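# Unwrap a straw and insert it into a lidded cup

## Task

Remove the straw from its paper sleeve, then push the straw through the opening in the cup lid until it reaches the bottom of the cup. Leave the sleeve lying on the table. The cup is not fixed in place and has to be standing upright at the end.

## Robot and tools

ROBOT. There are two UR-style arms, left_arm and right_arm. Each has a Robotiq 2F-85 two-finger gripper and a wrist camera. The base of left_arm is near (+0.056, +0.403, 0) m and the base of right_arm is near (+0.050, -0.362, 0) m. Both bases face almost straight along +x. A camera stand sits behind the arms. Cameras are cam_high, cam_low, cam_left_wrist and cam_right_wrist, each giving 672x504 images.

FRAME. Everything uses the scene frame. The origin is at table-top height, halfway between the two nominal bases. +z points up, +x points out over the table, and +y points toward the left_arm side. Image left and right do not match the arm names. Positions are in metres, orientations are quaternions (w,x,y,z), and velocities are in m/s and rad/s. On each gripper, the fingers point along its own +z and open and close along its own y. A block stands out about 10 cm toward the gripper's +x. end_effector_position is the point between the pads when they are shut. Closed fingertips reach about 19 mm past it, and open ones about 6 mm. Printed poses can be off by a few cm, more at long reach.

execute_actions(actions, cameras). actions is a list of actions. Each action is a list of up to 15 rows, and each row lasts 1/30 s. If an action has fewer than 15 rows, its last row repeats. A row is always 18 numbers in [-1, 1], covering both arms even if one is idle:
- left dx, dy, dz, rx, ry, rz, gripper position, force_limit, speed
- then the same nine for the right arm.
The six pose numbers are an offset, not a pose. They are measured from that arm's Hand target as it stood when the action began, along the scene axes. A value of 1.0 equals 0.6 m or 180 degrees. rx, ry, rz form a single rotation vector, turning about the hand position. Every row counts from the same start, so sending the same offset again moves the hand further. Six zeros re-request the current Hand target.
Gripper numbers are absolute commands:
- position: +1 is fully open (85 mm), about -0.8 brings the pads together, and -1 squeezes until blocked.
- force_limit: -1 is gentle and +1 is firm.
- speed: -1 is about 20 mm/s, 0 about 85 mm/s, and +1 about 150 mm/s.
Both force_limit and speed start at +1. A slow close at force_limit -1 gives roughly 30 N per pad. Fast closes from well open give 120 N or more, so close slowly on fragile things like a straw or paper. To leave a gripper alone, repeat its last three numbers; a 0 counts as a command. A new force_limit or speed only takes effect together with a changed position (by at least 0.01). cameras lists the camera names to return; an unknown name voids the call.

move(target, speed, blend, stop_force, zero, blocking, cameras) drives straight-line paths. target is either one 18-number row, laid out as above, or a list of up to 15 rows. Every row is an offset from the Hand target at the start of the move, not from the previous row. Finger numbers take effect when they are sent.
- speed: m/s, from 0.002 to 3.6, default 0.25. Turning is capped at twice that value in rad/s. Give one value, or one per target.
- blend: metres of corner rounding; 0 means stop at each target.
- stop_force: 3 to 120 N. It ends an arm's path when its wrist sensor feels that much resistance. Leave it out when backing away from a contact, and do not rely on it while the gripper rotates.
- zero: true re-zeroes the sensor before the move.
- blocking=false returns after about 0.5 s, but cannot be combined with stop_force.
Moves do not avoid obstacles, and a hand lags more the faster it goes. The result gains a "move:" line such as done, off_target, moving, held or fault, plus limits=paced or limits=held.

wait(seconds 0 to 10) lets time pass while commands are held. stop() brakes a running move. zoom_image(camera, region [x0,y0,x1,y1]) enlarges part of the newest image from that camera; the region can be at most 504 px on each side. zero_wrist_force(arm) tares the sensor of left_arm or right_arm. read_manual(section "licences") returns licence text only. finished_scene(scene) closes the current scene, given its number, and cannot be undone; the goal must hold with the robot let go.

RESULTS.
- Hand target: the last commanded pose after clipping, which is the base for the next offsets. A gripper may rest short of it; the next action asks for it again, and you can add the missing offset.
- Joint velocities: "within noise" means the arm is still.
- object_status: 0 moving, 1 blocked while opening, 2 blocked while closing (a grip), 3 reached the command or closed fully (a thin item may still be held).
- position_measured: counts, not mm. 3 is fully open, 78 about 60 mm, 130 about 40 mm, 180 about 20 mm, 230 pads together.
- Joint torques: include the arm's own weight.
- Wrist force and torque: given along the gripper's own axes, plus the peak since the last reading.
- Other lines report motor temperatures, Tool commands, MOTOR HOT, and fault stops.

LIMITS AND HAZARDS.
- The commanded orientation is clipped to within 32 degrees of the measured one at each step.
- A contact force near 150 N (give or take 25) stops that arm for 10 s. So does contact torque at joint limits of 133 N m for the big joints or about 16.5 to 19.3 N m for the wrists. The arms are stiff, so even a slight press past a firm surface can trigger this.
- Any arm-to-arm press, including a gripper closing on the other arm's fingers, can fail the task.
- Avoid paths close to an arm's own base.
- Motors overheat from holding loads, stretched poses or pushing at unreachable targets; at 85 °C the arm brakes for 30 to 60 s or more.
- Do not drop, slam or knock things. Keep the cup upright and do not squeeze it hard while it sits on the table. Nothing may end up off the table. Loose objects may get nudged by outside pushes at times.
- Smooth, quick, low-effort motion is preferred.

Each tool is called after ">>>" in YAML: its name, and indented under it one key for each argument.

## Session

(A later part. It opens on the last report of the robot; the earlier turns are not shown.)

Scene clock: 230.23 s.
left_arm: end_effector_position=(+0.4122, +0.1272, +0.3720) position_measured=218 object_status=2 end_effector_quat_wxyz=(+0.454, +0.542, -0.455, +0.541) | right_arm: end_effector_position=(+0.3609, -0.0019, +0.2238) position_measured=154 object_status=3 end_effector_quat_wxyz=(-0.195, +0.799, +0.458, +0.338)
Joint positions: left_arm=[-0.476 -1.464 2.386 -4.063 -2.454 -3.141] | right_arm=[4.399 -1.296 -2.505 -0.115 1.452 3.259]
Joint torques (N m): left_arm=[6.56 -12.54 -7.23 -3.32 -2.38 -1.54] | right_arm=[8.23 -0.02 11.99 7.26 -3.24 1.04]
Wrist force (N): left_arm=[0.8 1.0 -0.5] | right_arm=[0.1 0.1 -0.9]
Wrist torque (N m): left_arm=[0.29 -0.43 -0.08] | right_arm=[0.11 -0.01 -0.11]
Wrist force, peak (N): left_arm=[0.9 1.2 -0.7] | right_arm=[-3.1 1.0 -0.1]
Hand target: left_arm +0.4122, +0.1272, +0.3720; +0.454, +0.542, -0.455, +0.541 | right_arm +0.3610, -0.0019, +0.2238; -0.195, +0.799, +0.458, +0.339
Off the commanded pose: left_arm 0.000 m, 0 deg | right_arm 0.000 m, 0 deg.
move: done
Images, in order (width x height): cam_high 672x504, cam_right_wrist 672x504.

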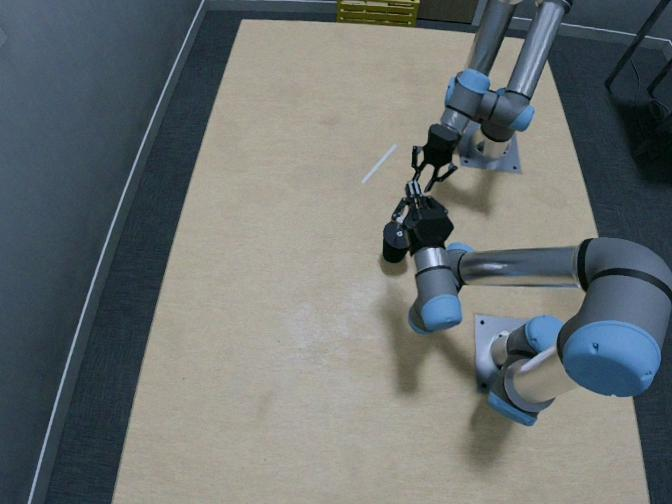

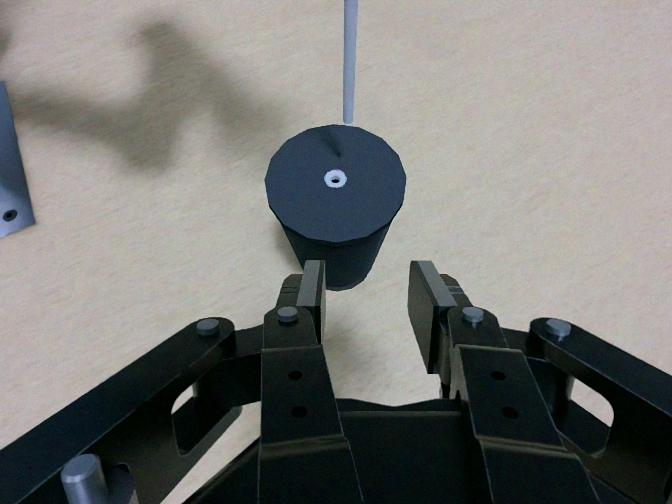

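>>> move:
  target: [-0.023,-0.0137,-0.0533,0,0,0,-1,-0.7,-1,0,0,0,0,0,0,-0.2,0.3,-0.5]
  speed: 0.1
  cameras: ["cam_right_wrist"]

>>> zoom_image:
  camera: "cam_right_wrist"
  region: [296, 110, 376, 210]

Scene clock: 248.23 s.
left_arm: end_effector_position=(+0.3984, +0.1190, +0.3401) position_measured=218 object_status=2 end_effector_quat_wxyz=(+0.454, +0.542, -0.455, +0.541) | right_arm: end_effector_position=(+0.3610, -0.0019, +0.2238) position_measured=154 object_status=3 end_effector_quat_wxyz=(-0.195, +0.799, +0.458, +0.339)
Joint positions: left_arm=[-0.528 -1.397 2.449 -4.192 -2.402 -3.141] | right_arm=[4.399 -1.297 -2.505 -0.115 1.452 3.259]
Joint torques (N m): left_arm=[-6.45 -14.05 -0.8 -3.22 2.5 -1.65] | right_arm=[7.86 -0.11 11.4 7.42 -3.42 1.11]
Wrist force (N): left_arm=[0.8 1.3 -0.3] | right_arm=[0.2 0.1 -1.2]
Wrist torque (N m): left_arm=[0.30 -0.38 -0.10] | right_arm=[0.11 -0.02 -0.11]
Wrist force, peak (N): left_arm=[1.1 1.8 -0.4] | right_arm=[0.2 0.1 -1.3]
Hand target: left_arm +0.3984, +0.1190, +0.3400; +0.454, +0.542, -0.455, +0.541 | right_arm +0.3610, -0.0019, +0.2238; -0.195, +0.799, +0.458, +0.339
Off the commanded pose: left_arm 0.000 m, 0 deg | right_arm 0.000 m, 0 deg.
move: done
Images, in order (width x height): cam_right_wrist 672x504.

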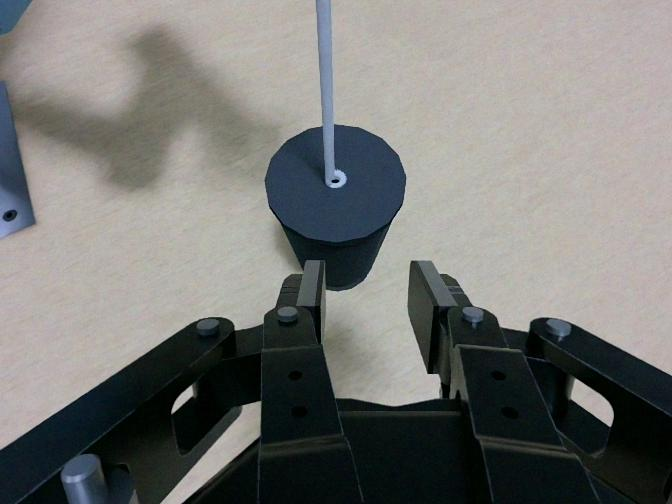

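Scaled by 5.040 from the camera's 672x504 image, which has a finer 960x720 frame.

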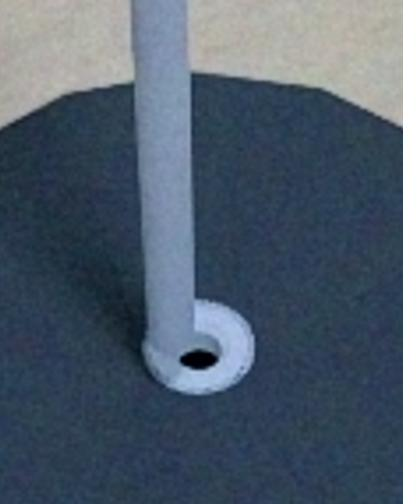

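>>> zoom_image:
  camera: "cam_right_wrist"
  region: [316, 160, 356, 200]

Scaled by 12.600 from the camera's 672x504 image, which has a finer 960x720 frame.

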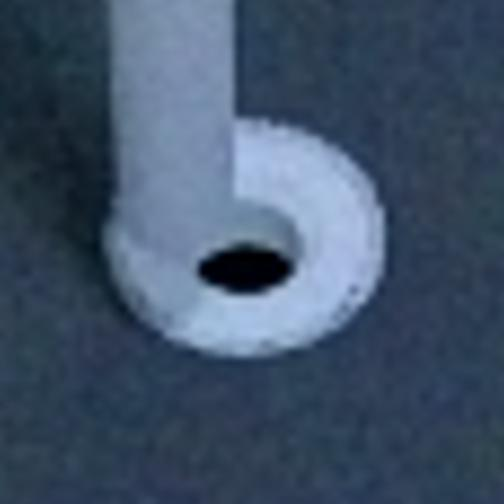

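>>> move:
  target: [0.009,0.0028,0,0,0,0,-1,-0.7,-1,0,0,0,0,0,0,-0.2,0.3,-0.5]
  speed: 0.05

>>> move:
  target: [0,0,-0.03,0,0,0,-1,-0.7,-1,0,0,0,0,0,0,-0.2,0.3,-0.5]
  speed: 0.012
  stop_force: 3
  cameras: ["cam_right_wrist"]

>>> zoom_image:
  camera: "cam_right_wrist"
  region: [316, 150, 366, 200]

Scene clock: 266.97 s.
left_arm: end_effector_position=(+0.4037, +0.1207, +0.3400) position_measured=218 object_status=2 end_effector_quat_wxyz=(+0.454, +0.542, -0.455, +0.541) | right_arm: end_effector_position=(+0.3610, -0.0019, +0.2238) position_measured=154 object_status=3 end_effector_quat_wxyz=(-0.195, +0.799, +0.458, +0.339)
Joint positions: left_arm=[-0.512 -1.387 2.435 -4.188 -2.418 -3.141] | right_arm=[4.399 -1.297 -2.505 -0.115 1.452 3.259]
Joint torques (N m): left_arm=[4.81 -14.17 -21.39 0.19 -2.38 -1.09] | right_arm=[8.33 0.76 12.68 7.42 -3.34 1.2]
Wrist force (N): left_arm=[0.7 1.0 0.0] | right_arm=[0.2 0.4 -1.2]
Wrist torque (N m): left_arm=[0.26 -0.36 -0.10] | right_arm=[0.15 -0.01 -0.11]
Wrist force, peak (N): left_arm=[1.0 1.5 -0.1] | right_arm=[0.2 0.4 -1.2]
Hand target: left_arm +0.4038, +0.1207, +0.3400; +0.454, +0.542, -0.455, +0.541 | right_arm +0.3610, -0.0019, +0.2238; -0.195, +0.799, +0.458, +0.339
Off the commanded pose: left_arm 0.000 m, 0 deg | right_arm 0.000 m, 0 deg.
move: done

Scene clock: 269.00 s.
left_arm: end_effector_position=(+0.4038, +0.1207, +0.3307) position_measured=218 object_status=2 end_effector_quat_wxyz=(+0.454, +0.542, -0.455, +0.541) | right_arm: end_effector_position=(+0.3610, -0.0019, +0.2238) position_measured=154 object_status=3 end_effector_quat_wxyz=(-0.195, +0.799, +0.458, +0.339)
Joint positions: left_arm=[-0.512 -1.357 2.441 -4.224 -2.418 -3.141] | right_arm=[4.399 -1.297 -2.505 -0.115 1.452 3.259]
Joint torques (N m): left_arm=[5.53 -32.72 -20.72 0.61 -1.38 1.1] | right_arm=[9.06 -0.33 12.65 7.52 -3.15 1.07]
Wrist force (N): left_arm=[4.7 1.2 -0.4] | right_arm=[0.4 0.1 -0.9]
Wrist torque (N m): left_arm=[0.30 -0.50 -0.10] | right_arm=[0.11 -0.04 -0.11]
Wrist force, peak (N): left_arm=[11.7 1.2 -0.2] | right_arm=[0.4 0.3 -1.3]
Hand target: left_arm +0.4038, +0.1207, +0.3307; +0.454, +0.542, -0.455, +0.541 (not the last commanded pose) | right_arm +0.3610, -0.0019, +0.2238; -0.195, +0.799, +0.458, +0.339
Off the commanded pose: left_arm 0.009 m, 0 deg | right_arm 0.000 m, 0 deg.
move: contact (left_arm)
Images, in order (width x height): cam_right_wrist 672x504.

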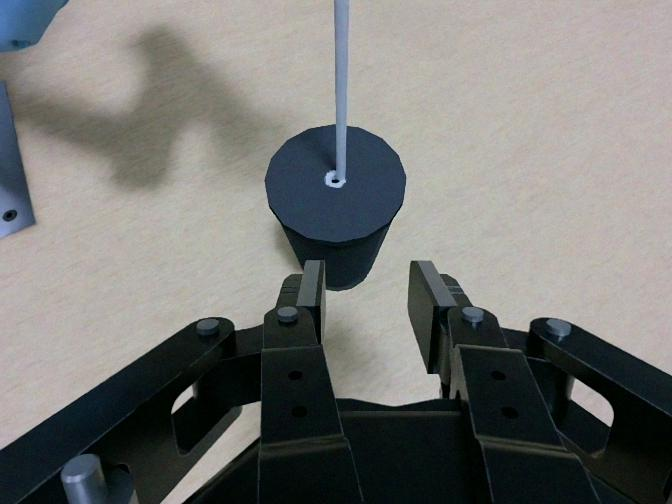

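Scaled by 10.080 from the camera's 672x504 image, which has a finer 960x720 frame.

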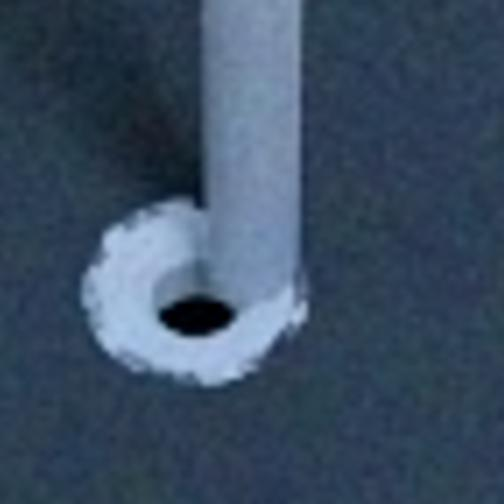

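>>> move:
  target: [0,0,0.005,0,0,0,-1,-0.7,-1,0,0,0,0,0,0,-0.2,0.3,-0.5]
  speed: 0.05
  cameras: ["cam_right_wrist"]

>>> zoom_image:
  camera: "cam_right_wrist"
  region: [316, 150, 366, 200]

Scene clock: 278.40 s.
left_arm: end_effector_position=(+0.4038, +0.1207, +0.3337) position_measured=218 object_status=2 end_effector_quat_wxyz=(+0.454, +0.542, -0.455, +0.541) | right_arm: end_effector_position=(+0.3610, -0.0019, +0.2238) position_measured=154 object_status=3 end_effector_quat_wxyz=(-0.195, +0.799, +0.458, +0.339)
Joint positions: left_arm=[-0.512 -1.367 2.439 -4.213 -2.418 -3.141] | right_arm=[4.399 -1.297 -2.505 -0.115 1.452 3.259]
Joint torques (N m): left_arm=[1.66 -32.65 -21.6 0.28 2.22 -1.12] | right_arm=[9.38 0.84 11.97 7.39 -3.26 1.15]
Wrist force (N): left_arm=[1.2 1.3 -0.2] | right_arm=[0.1 0.1 -0.9]
Wrist torque (N m): left_arm=[0.30 -0.47 -0.10] | right_arm=[0.11 0.00 -0.11]
Wrist force, peak (N): left_arm=[5.1 1.4 -0.2] | right_arm=[0.4 0.1 -1.3]
Hand target: left_arm +0.4038, +0.1207, +0.3337; +0.454, +0.542, -0.455, +0.541 | right_arm +0.3610, -0.0019, +0.2238; -0.195, +0.799, +0.458, +0.339
Off the commanded pose: left_arm 0.000 m, 0 deg | right_arm 0.000 m, 0 deg.
move: done
Images, in order (width x height): cam_right_wrist 672x504.

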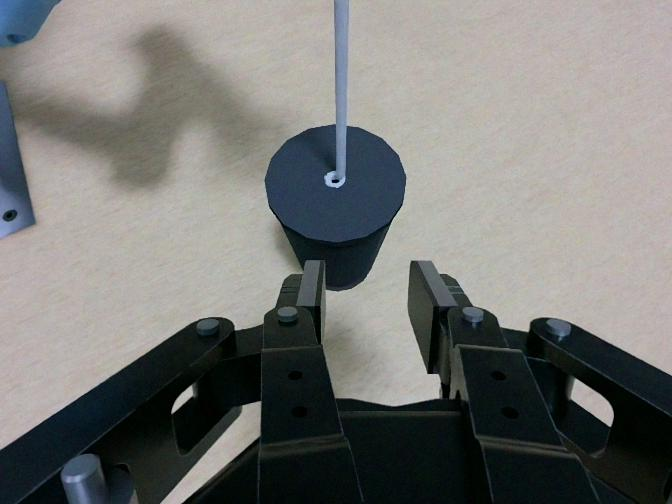

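Scaled by 10.080 from the camera's 672x504 image, which has a finer 960x720 frame.

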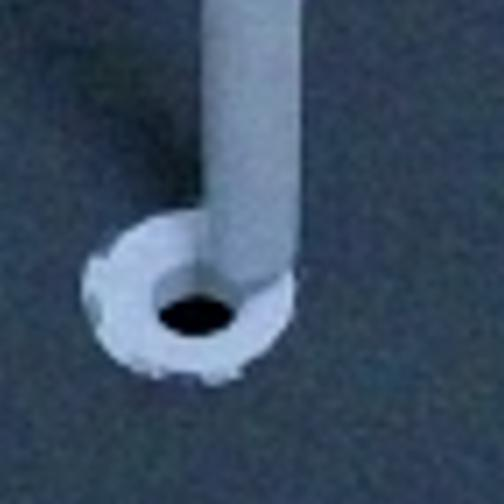

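>>> move:
  target: [-0.0064,0.0012,0,0,0,0,-1,-0.7,-1,0,0,0,0,0,0,-0.2,0.3,-0.5]
  speed: 0.05
  cameras: ["cam_right_wrist"]

>>> zoom_image:
  camera: "cam_right_wrist"
  region: [316, 150, 366, 200]

Scene clock: 288.17 s.
left_arm: end_effector_position=(+0.4001, +0.1214, +0.3337) position_measured=218 object_status=2 end_effector_quat_wxyz=(+0.454, +0.542, -0.455, +0.541) | right_arm: end_effector_position=(+0.3610, -0.0019, +0.2238) position_measured=154 object_status=3 end_effector_quat_wxyz=(-0.195, +0.799, +0.458, +0.339)
Joint positions: left_arm=[-0.517 -1.374 2.45 -4.216 -2.413 -3.141] | right_arm=[4.399 -1.297 -2.505 -0.115 1.452 3.259]
Joint torques (N m): left_arm=[-6.27 -32.38 -3.02 -3.11 2.34 -1.35] | right_arm=[8.07 -0.17 11.29 7.43 -3.22 1.08]
Wrist force (N): left_arm=[1.1 1.2 -0.1] | right_arm=[0.3 0.0 -0.9]
Wrist torque (N m): left_arm=[0.32 -0.45 -0.10] | right_arm=[0.09 -0.03 -0.11]
Wrist force, peak (N): left_arm=[1.2 1.5 -0.3] | right_arm=[0.3 0.1 -1.2]
Hand target: left_arm +0.4000, +0.1214, +0.3337; +0.454, +0.542, -0.455, +0.541 | right_arm +0.3610, -0.0019, +0.2238; -0.195, +0.799, +0.458, +0.339
Off the commanded pose: left_arm 0.000 m, 0 deg | right_arm 0.000 m, 0 deg.
move: done
Images, in order (width x height): cam_right_wrist 672x504.

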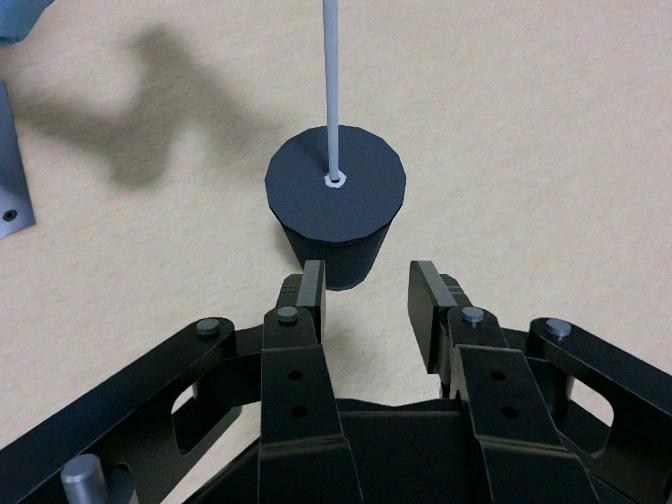

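Scaled by 10.080 from the camera's 672x504 image, which has a finer 960x720 frame.

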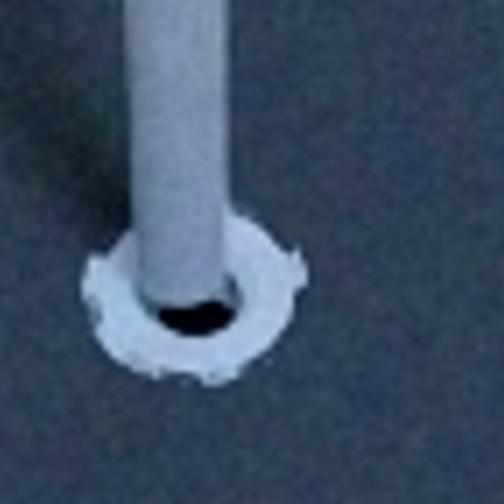

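>>> move:
  target: [0.0011,-0.0006,0,0,0,0,-1,-0.7,-1,0,0,0,0,0,0,-0.2,0.3,-0.5]
  speed: 0.05

>>> move:
  target: [0,0,-0.03,0,0,0,-1,-0.7,-1,0,0,0,0,0,0,-0.2,0.3,-0.5]
  speed: 0.012
  stop_force: 3
  cameras: ["cam_right_wrist"]

>>> zoom_image:
  camera: "cam_right_wrist"
  region: [316, 150, 366, 200]

Scene clock: 302.20 s.
left_arm: end_effector_position=(+0.4006, +0.1211, +0.3337) position_measured=218 object_status=2 end_effector_quat_wxyz=(+0.454, +0.542, -0.455, +0.541) | right_arm: end_effector_position=(+0.3610, -0.0019, +0.2238) position_measured=154 object_status=3 end_effector_quat_wxyz=(-0.195, +0.799, +0.458, +0.339)
Joint positions: left_arm=[-0.517 -1.373 2.448 -4.215 -2.413 -3.141] | right_arm=[4.399 -1.297 -2.505 -0.115 1.452 3.259]
Joint torques (N m): left_arm=[4.05 -13.76 -19.78 0.27 -2.13 -0.75] | right_arm=[9.42 -0.1 12.12 7.06 -3.25 1]
Wrist force (N): left_arm=[0.9 1.4 -0.1] | right_arm=[0.4 0.3 -1.1]
Wrist torque (N m): left_arm=[0.35 -0.41 -0.09] | right_arm=[0.15 -0.05 -0.11]
Wrist force, peak (N): left_arm=[1.3 1.4 0.0] | right_arm=[0.3 0.3 -1.3]
Hand target: left_arm +0.4006, +0.1211, +0.3337; +0.454, +0.542, -0.455, +0.541 | right_arm +0.3610, -0.0019, +0.2238; -0.195, +0.799, +0.458, +0.339
Off the commanded pose: left_arm 0.000 m, 0 deg | right_arm 0.000 m, 0 deg.
move: done

Scene clock: 304.60 s.
left_arm: end_effector_position=(+0.4006, +0.1211, +0.3157) position_measured=218 object_status=2 end_effector_quat_wxyz=(+0.454, +0.542, -0.455, +0.541) | right_arm: end_effector_position=(+0.3610, -0.0019, +0.2238) position_measured=154 object_status=3 end_effector_quat_wxyz=(-0.195, +0.799, +0.458, +0.339)
Joint positions: left_arm=[-0.517 -1.313 2.459 -4.286 -2.413 -3.141] | right_arm=[4.399 -1.297 -2.505 -0.115 1.452 3.259]
Joint torques (N m): left_arm=[4.95 -15.4 0.25 -3.34 -1.96 -1.41] | right_arm=[8.12 -0.62 12.79 7.43 -3.35 1.02]
Wrist force (N): left_arm=[1.1 1.3 -0.2] | right_arm=[0.4 0.2 -1.1]
Wrist torque (N m): left_arm=[0.33 -0.42 -0.08] | right_arm=[0.13 -0.04 -0.10]
Wrist force, peak (N): left_arm=[2.6 1.0 -0.3] | right_arm=[0.4 0.2 -1.1]
Hand target: left_arm +0.4006, +0.1211, +0.3157; +0.454, +0.542, -0.455, +0.541 | right_arm +0.3610, -0.0019, +0.2238; -0.195, +0.799, +0.458, +0.339
Off the commanded pose: left_arm 0.000 m, 0 deg | right_arm 0.000 m, 0 deg.
move: done
Images, in order (width x height): cam_right_wrist 672x504.

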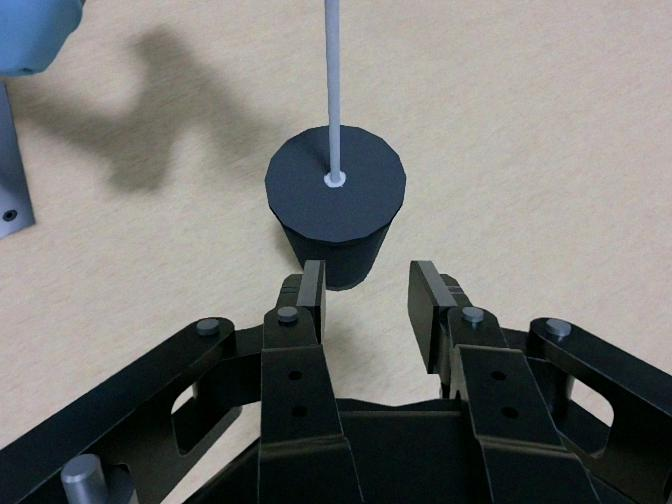

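Scaled by 10.080 from the camera's 672x504 image, which has a finer 960x720 frame.

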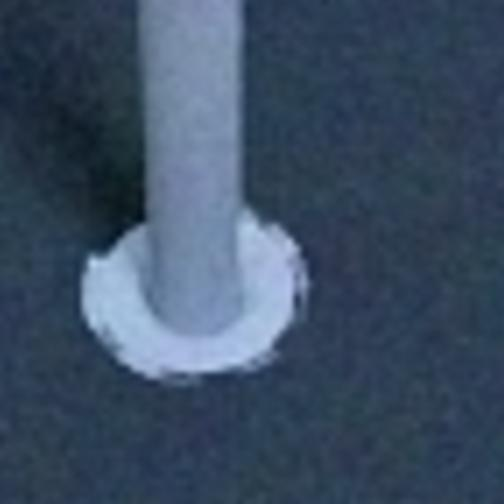

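>>> move:
  target:
    - [0,0,-0.151,0,0,0,-1,-0.7,-1,0,0,0,0,0,0,-0.2,0.3,-0.5]
    - [0,0,-0.2,0,0,0,-1,-0.7,-1,0,0,0,0,0,0,-0.2,0.3,-0.5]
  speed: [0.05,0.015]
  stop_force: 4
  cameras: ["cam_right_wrist","cam_low"]

>>> zoom_image:
  camera: "cam_right_wrist"
  region: [256, 60, 416, 280]

Scene clock: 314.67 s.
left_arm: end_effector_position=(+0.4006, +0.1211, +0.2068) position_measured=218 object_status=2 end_effector_quat_wxyz=(+0.454, +0.542, -0.455, +0.541) | right_arm: end_effector_position=(+0.3610, -0.0019, +0.2238) position_measured=154 object_status=3 end_effector_quat_wxyz=(-0.195, +0.799, +0.458, +0.339)
Joint positions: left_arm=[-0.517 -0.915 2.458 -4.683 -2.413 -3.14] | right_arm=[4.399 -1.297 -2.505 -0.115 1.452 3.259]
Joint torques (N m): left_arm=[-5.06 -42.43 10.1 0.38 2.17 -0.91] | right_arm=[8.59 0.02 12.64 7.38 -3.31 0.7]
Wrist force (N): left_arm=[2.5 0.8 -0.5] | right_arm=[0.3 0.0 -1.0]
Wrist torque (N m): left_arm=[0.32 -0.52 -0.03] | right_arm=[0.09 -0.03 -0.11]
Wrist force, peak (N): left_arm=[11.5 0.6 -0.3] | right_arm=[0.4 0.1 -1.2]
Hand target: left_arm +0.4006, +0.1211, +0.2068; +0.454, +0.542, -0.455, +0.541 (not the last commanded pose) | right_arm +0.3610, -0.0019, +0.2238; -0.195, +0.799, +0.458, +0.339
Off the commanded pose: left_arm 0.011 m, 0 deg | right_arm 0.000 m, 0 deg.
move: contact (left_arm); path passed 1 of 2 targets
Images, in order (width x height): cam_low 672x504, cam_right_wrist 672x504.

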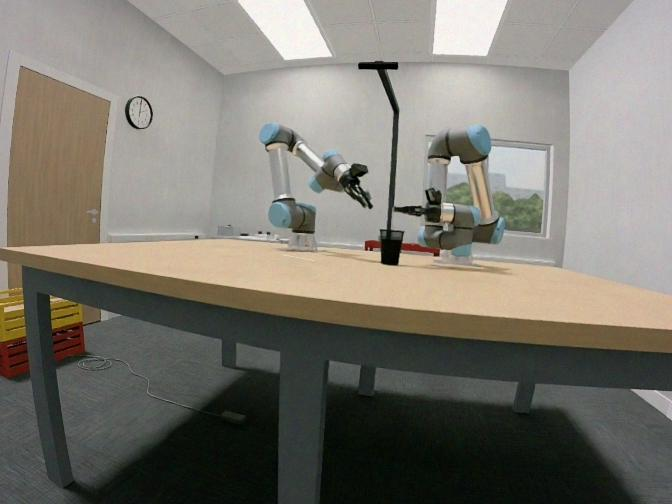

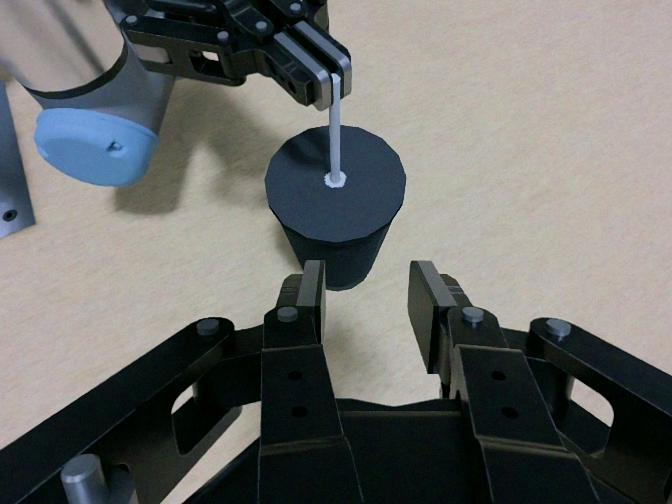

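Scaled by 2.291 from the camera's 672x504 image, which has a finer 960x720 frame.

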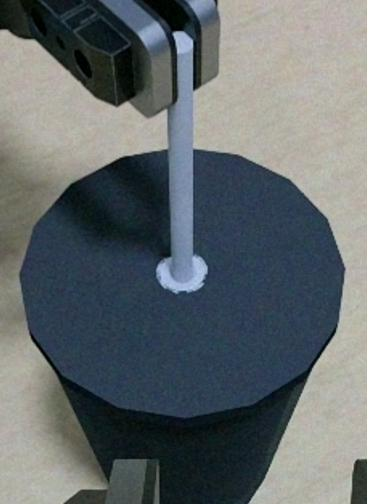

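>>> move:
  target:
    - [0,0,0,0,0,0,-0.3,-0.7,-1,0,0,0,0,0,0,-0.2,0.3,-0.5]
    - [-0.0125,0.071,0,0,0,0,-0.3,-0.7,-1,0,0,0,0,0,0,-0.2,0.3,-0.5]
  speed: [0.1,0.1]
  cameras: ["cam_right_wrist"]

Scene clock: 320.20 s.
left_arm: end_effector_position=(+0.3982, +0.1338, +0.2068) position_measured=167 object_status=3 end_effector_quat_wxyz=(+0.454, +0.542, -0.455, +0.541) | right_arm: end_effector_position=(+0.3610, -0.0019, +0.2238) position_measured=154 object_status=3 end_effector_quat_wxyz=(-0.195, +0.799, +0.458, +0.339)
Joint positions: left_arm=[-0.481 -0.916 2.468 -4.692 -2.449 -3.14] | right_arm=[4.399 -1.297 -2.505 -0.115 1.452 3.259]
Joint torques (N m): left_arm=[-8.33 -26.77 -11.35 0.34 2.14 -0.95] | right_arm=[7.43 -0.5 12.69 7.2 -3.2 0.42]
Wrist force (N): left_arm=[1.2 1.3 -0.2] | right_arm=[0.2 0.5 -1.0]
Wrist torque (N m): left_arm=[0.38 -0.47 -0.07] | right_arm=[0.18 -0.01 -0.11]
Wrist force, peak (N): left_arm=[0.9 1.6 -2.9] | right_arm=[0.4 0.3 -1.2]
Hand target: left_arm +0.3982, +0.1337, +0.2067; +0.454, +0.542, -0.455, +0.541 (not the last commanded pose) | right_arm +0.3610, -0.0019, +0.2238; -0.195, +0.799, +0.458, +0.339
Off the commanded pose: left_arm 0.030 m, 0 deg | right_arm 0.000 m, 0 deg.
move: held (left_arm; a check stopped the path); path passed 1 of 2 targets; limits=held
pose unreachable (left arm): on one or more control steps of this call, first in action 0 (counted from 0), this arm could not follow its commanded pose, so it was not sent that pose on those steps. It may still have moved: this result reports where it is.
cause: moving toward the commanded pose would bring two parts of the arm too close to each other (its gripper and another part of the arm, with joints 4 (wrist 1) to 6 (wrist 3) between them, 7 mm apart when it was first held).
Images, in order (width x height): cam_right_wrist 672x504.

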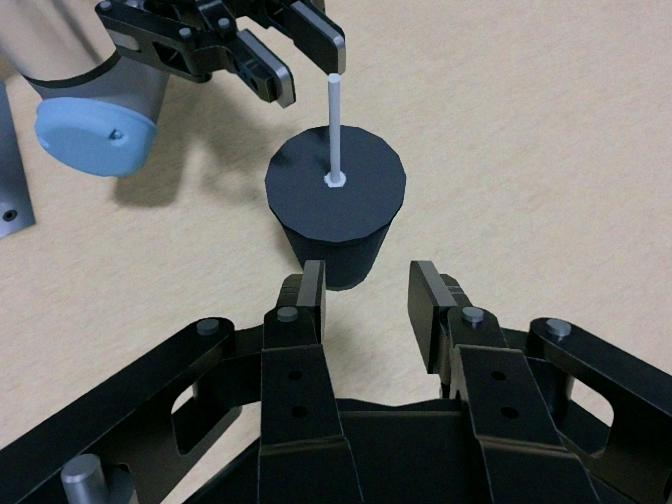

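>>> move:
  target: [0,0.01,0.12,0,0,0,-0.3,-0.7,-1,0,0,0,0,0,0,-0.2,0.3,-0.5]
  speed: 0.15
  cameras: ["cam_right_wrist","cam_high"]

Scene clock: 325.50 s.
left_arm: end_effector_position=(+0.3982, +0.1397, +0.2787) position_measured=167 object_status=3 end_effector_quat_wxyz=(+0.454, +0.542, -0.455, +0.541) | right_arm: end_effector_position=(+0.3610, -0.0019, +0.2238) position_measured=154 object_status=3 end_effector_quat_wxyz=(-0.195, +0.799, +0.458, +0.339)
Joint positions: left_arm=[-0.462 -1.187 2.482 -4.435 -2.468 -3.14] | right_arm=[4.399 -1.297 -2.505 -0.115 1.452 3.259]
Joint torques (N m): left_arm=[6.65 -35.92 -16.88 0.39 -2.38 1.59] | right_arm=[8.99 0.99 11.75 7.37 -3.25 0.16]
Wrist force (N): left_arm=[1.3 1.4 -0.5] | right_arm=[0.3 0.2 -0.8]
Wrist torque (N m): left_arm=[0.40 -0.48 -0.06] | right_arm=[0.13 -0.04 -0.11]
Wrist force, peak (N): left_arm=[2.5 1.2 -0.5] | right_arm=[0.3 0.3 -1.2]
Hand target: left_arm +0.3982, +0.1397, +0.2787; +0.454, +0.542, -0.455, +0.541 | right_arm +0.3610, -0.0019, +0.2238; -0.195, +0.799, +0.458, +0.339
Off the commanded pose: left_arm 0.000 m, 0 deg | right_arm 0.000 m, 0 deg.
move: done
Images, in order (width x height): cam_high 672x504, cam_right_wrist 672x504.

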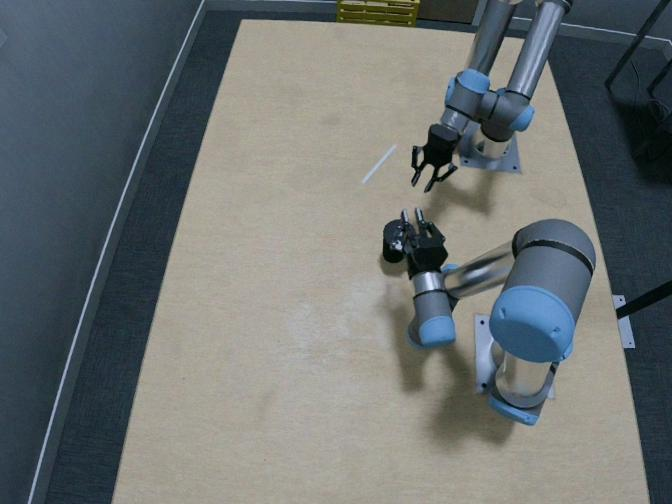

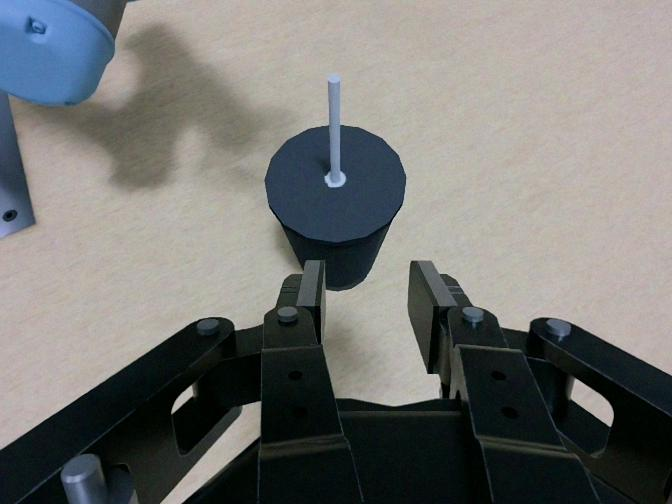

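>>> finished_scene:
  scene: 2

The scene is finished: the task was done.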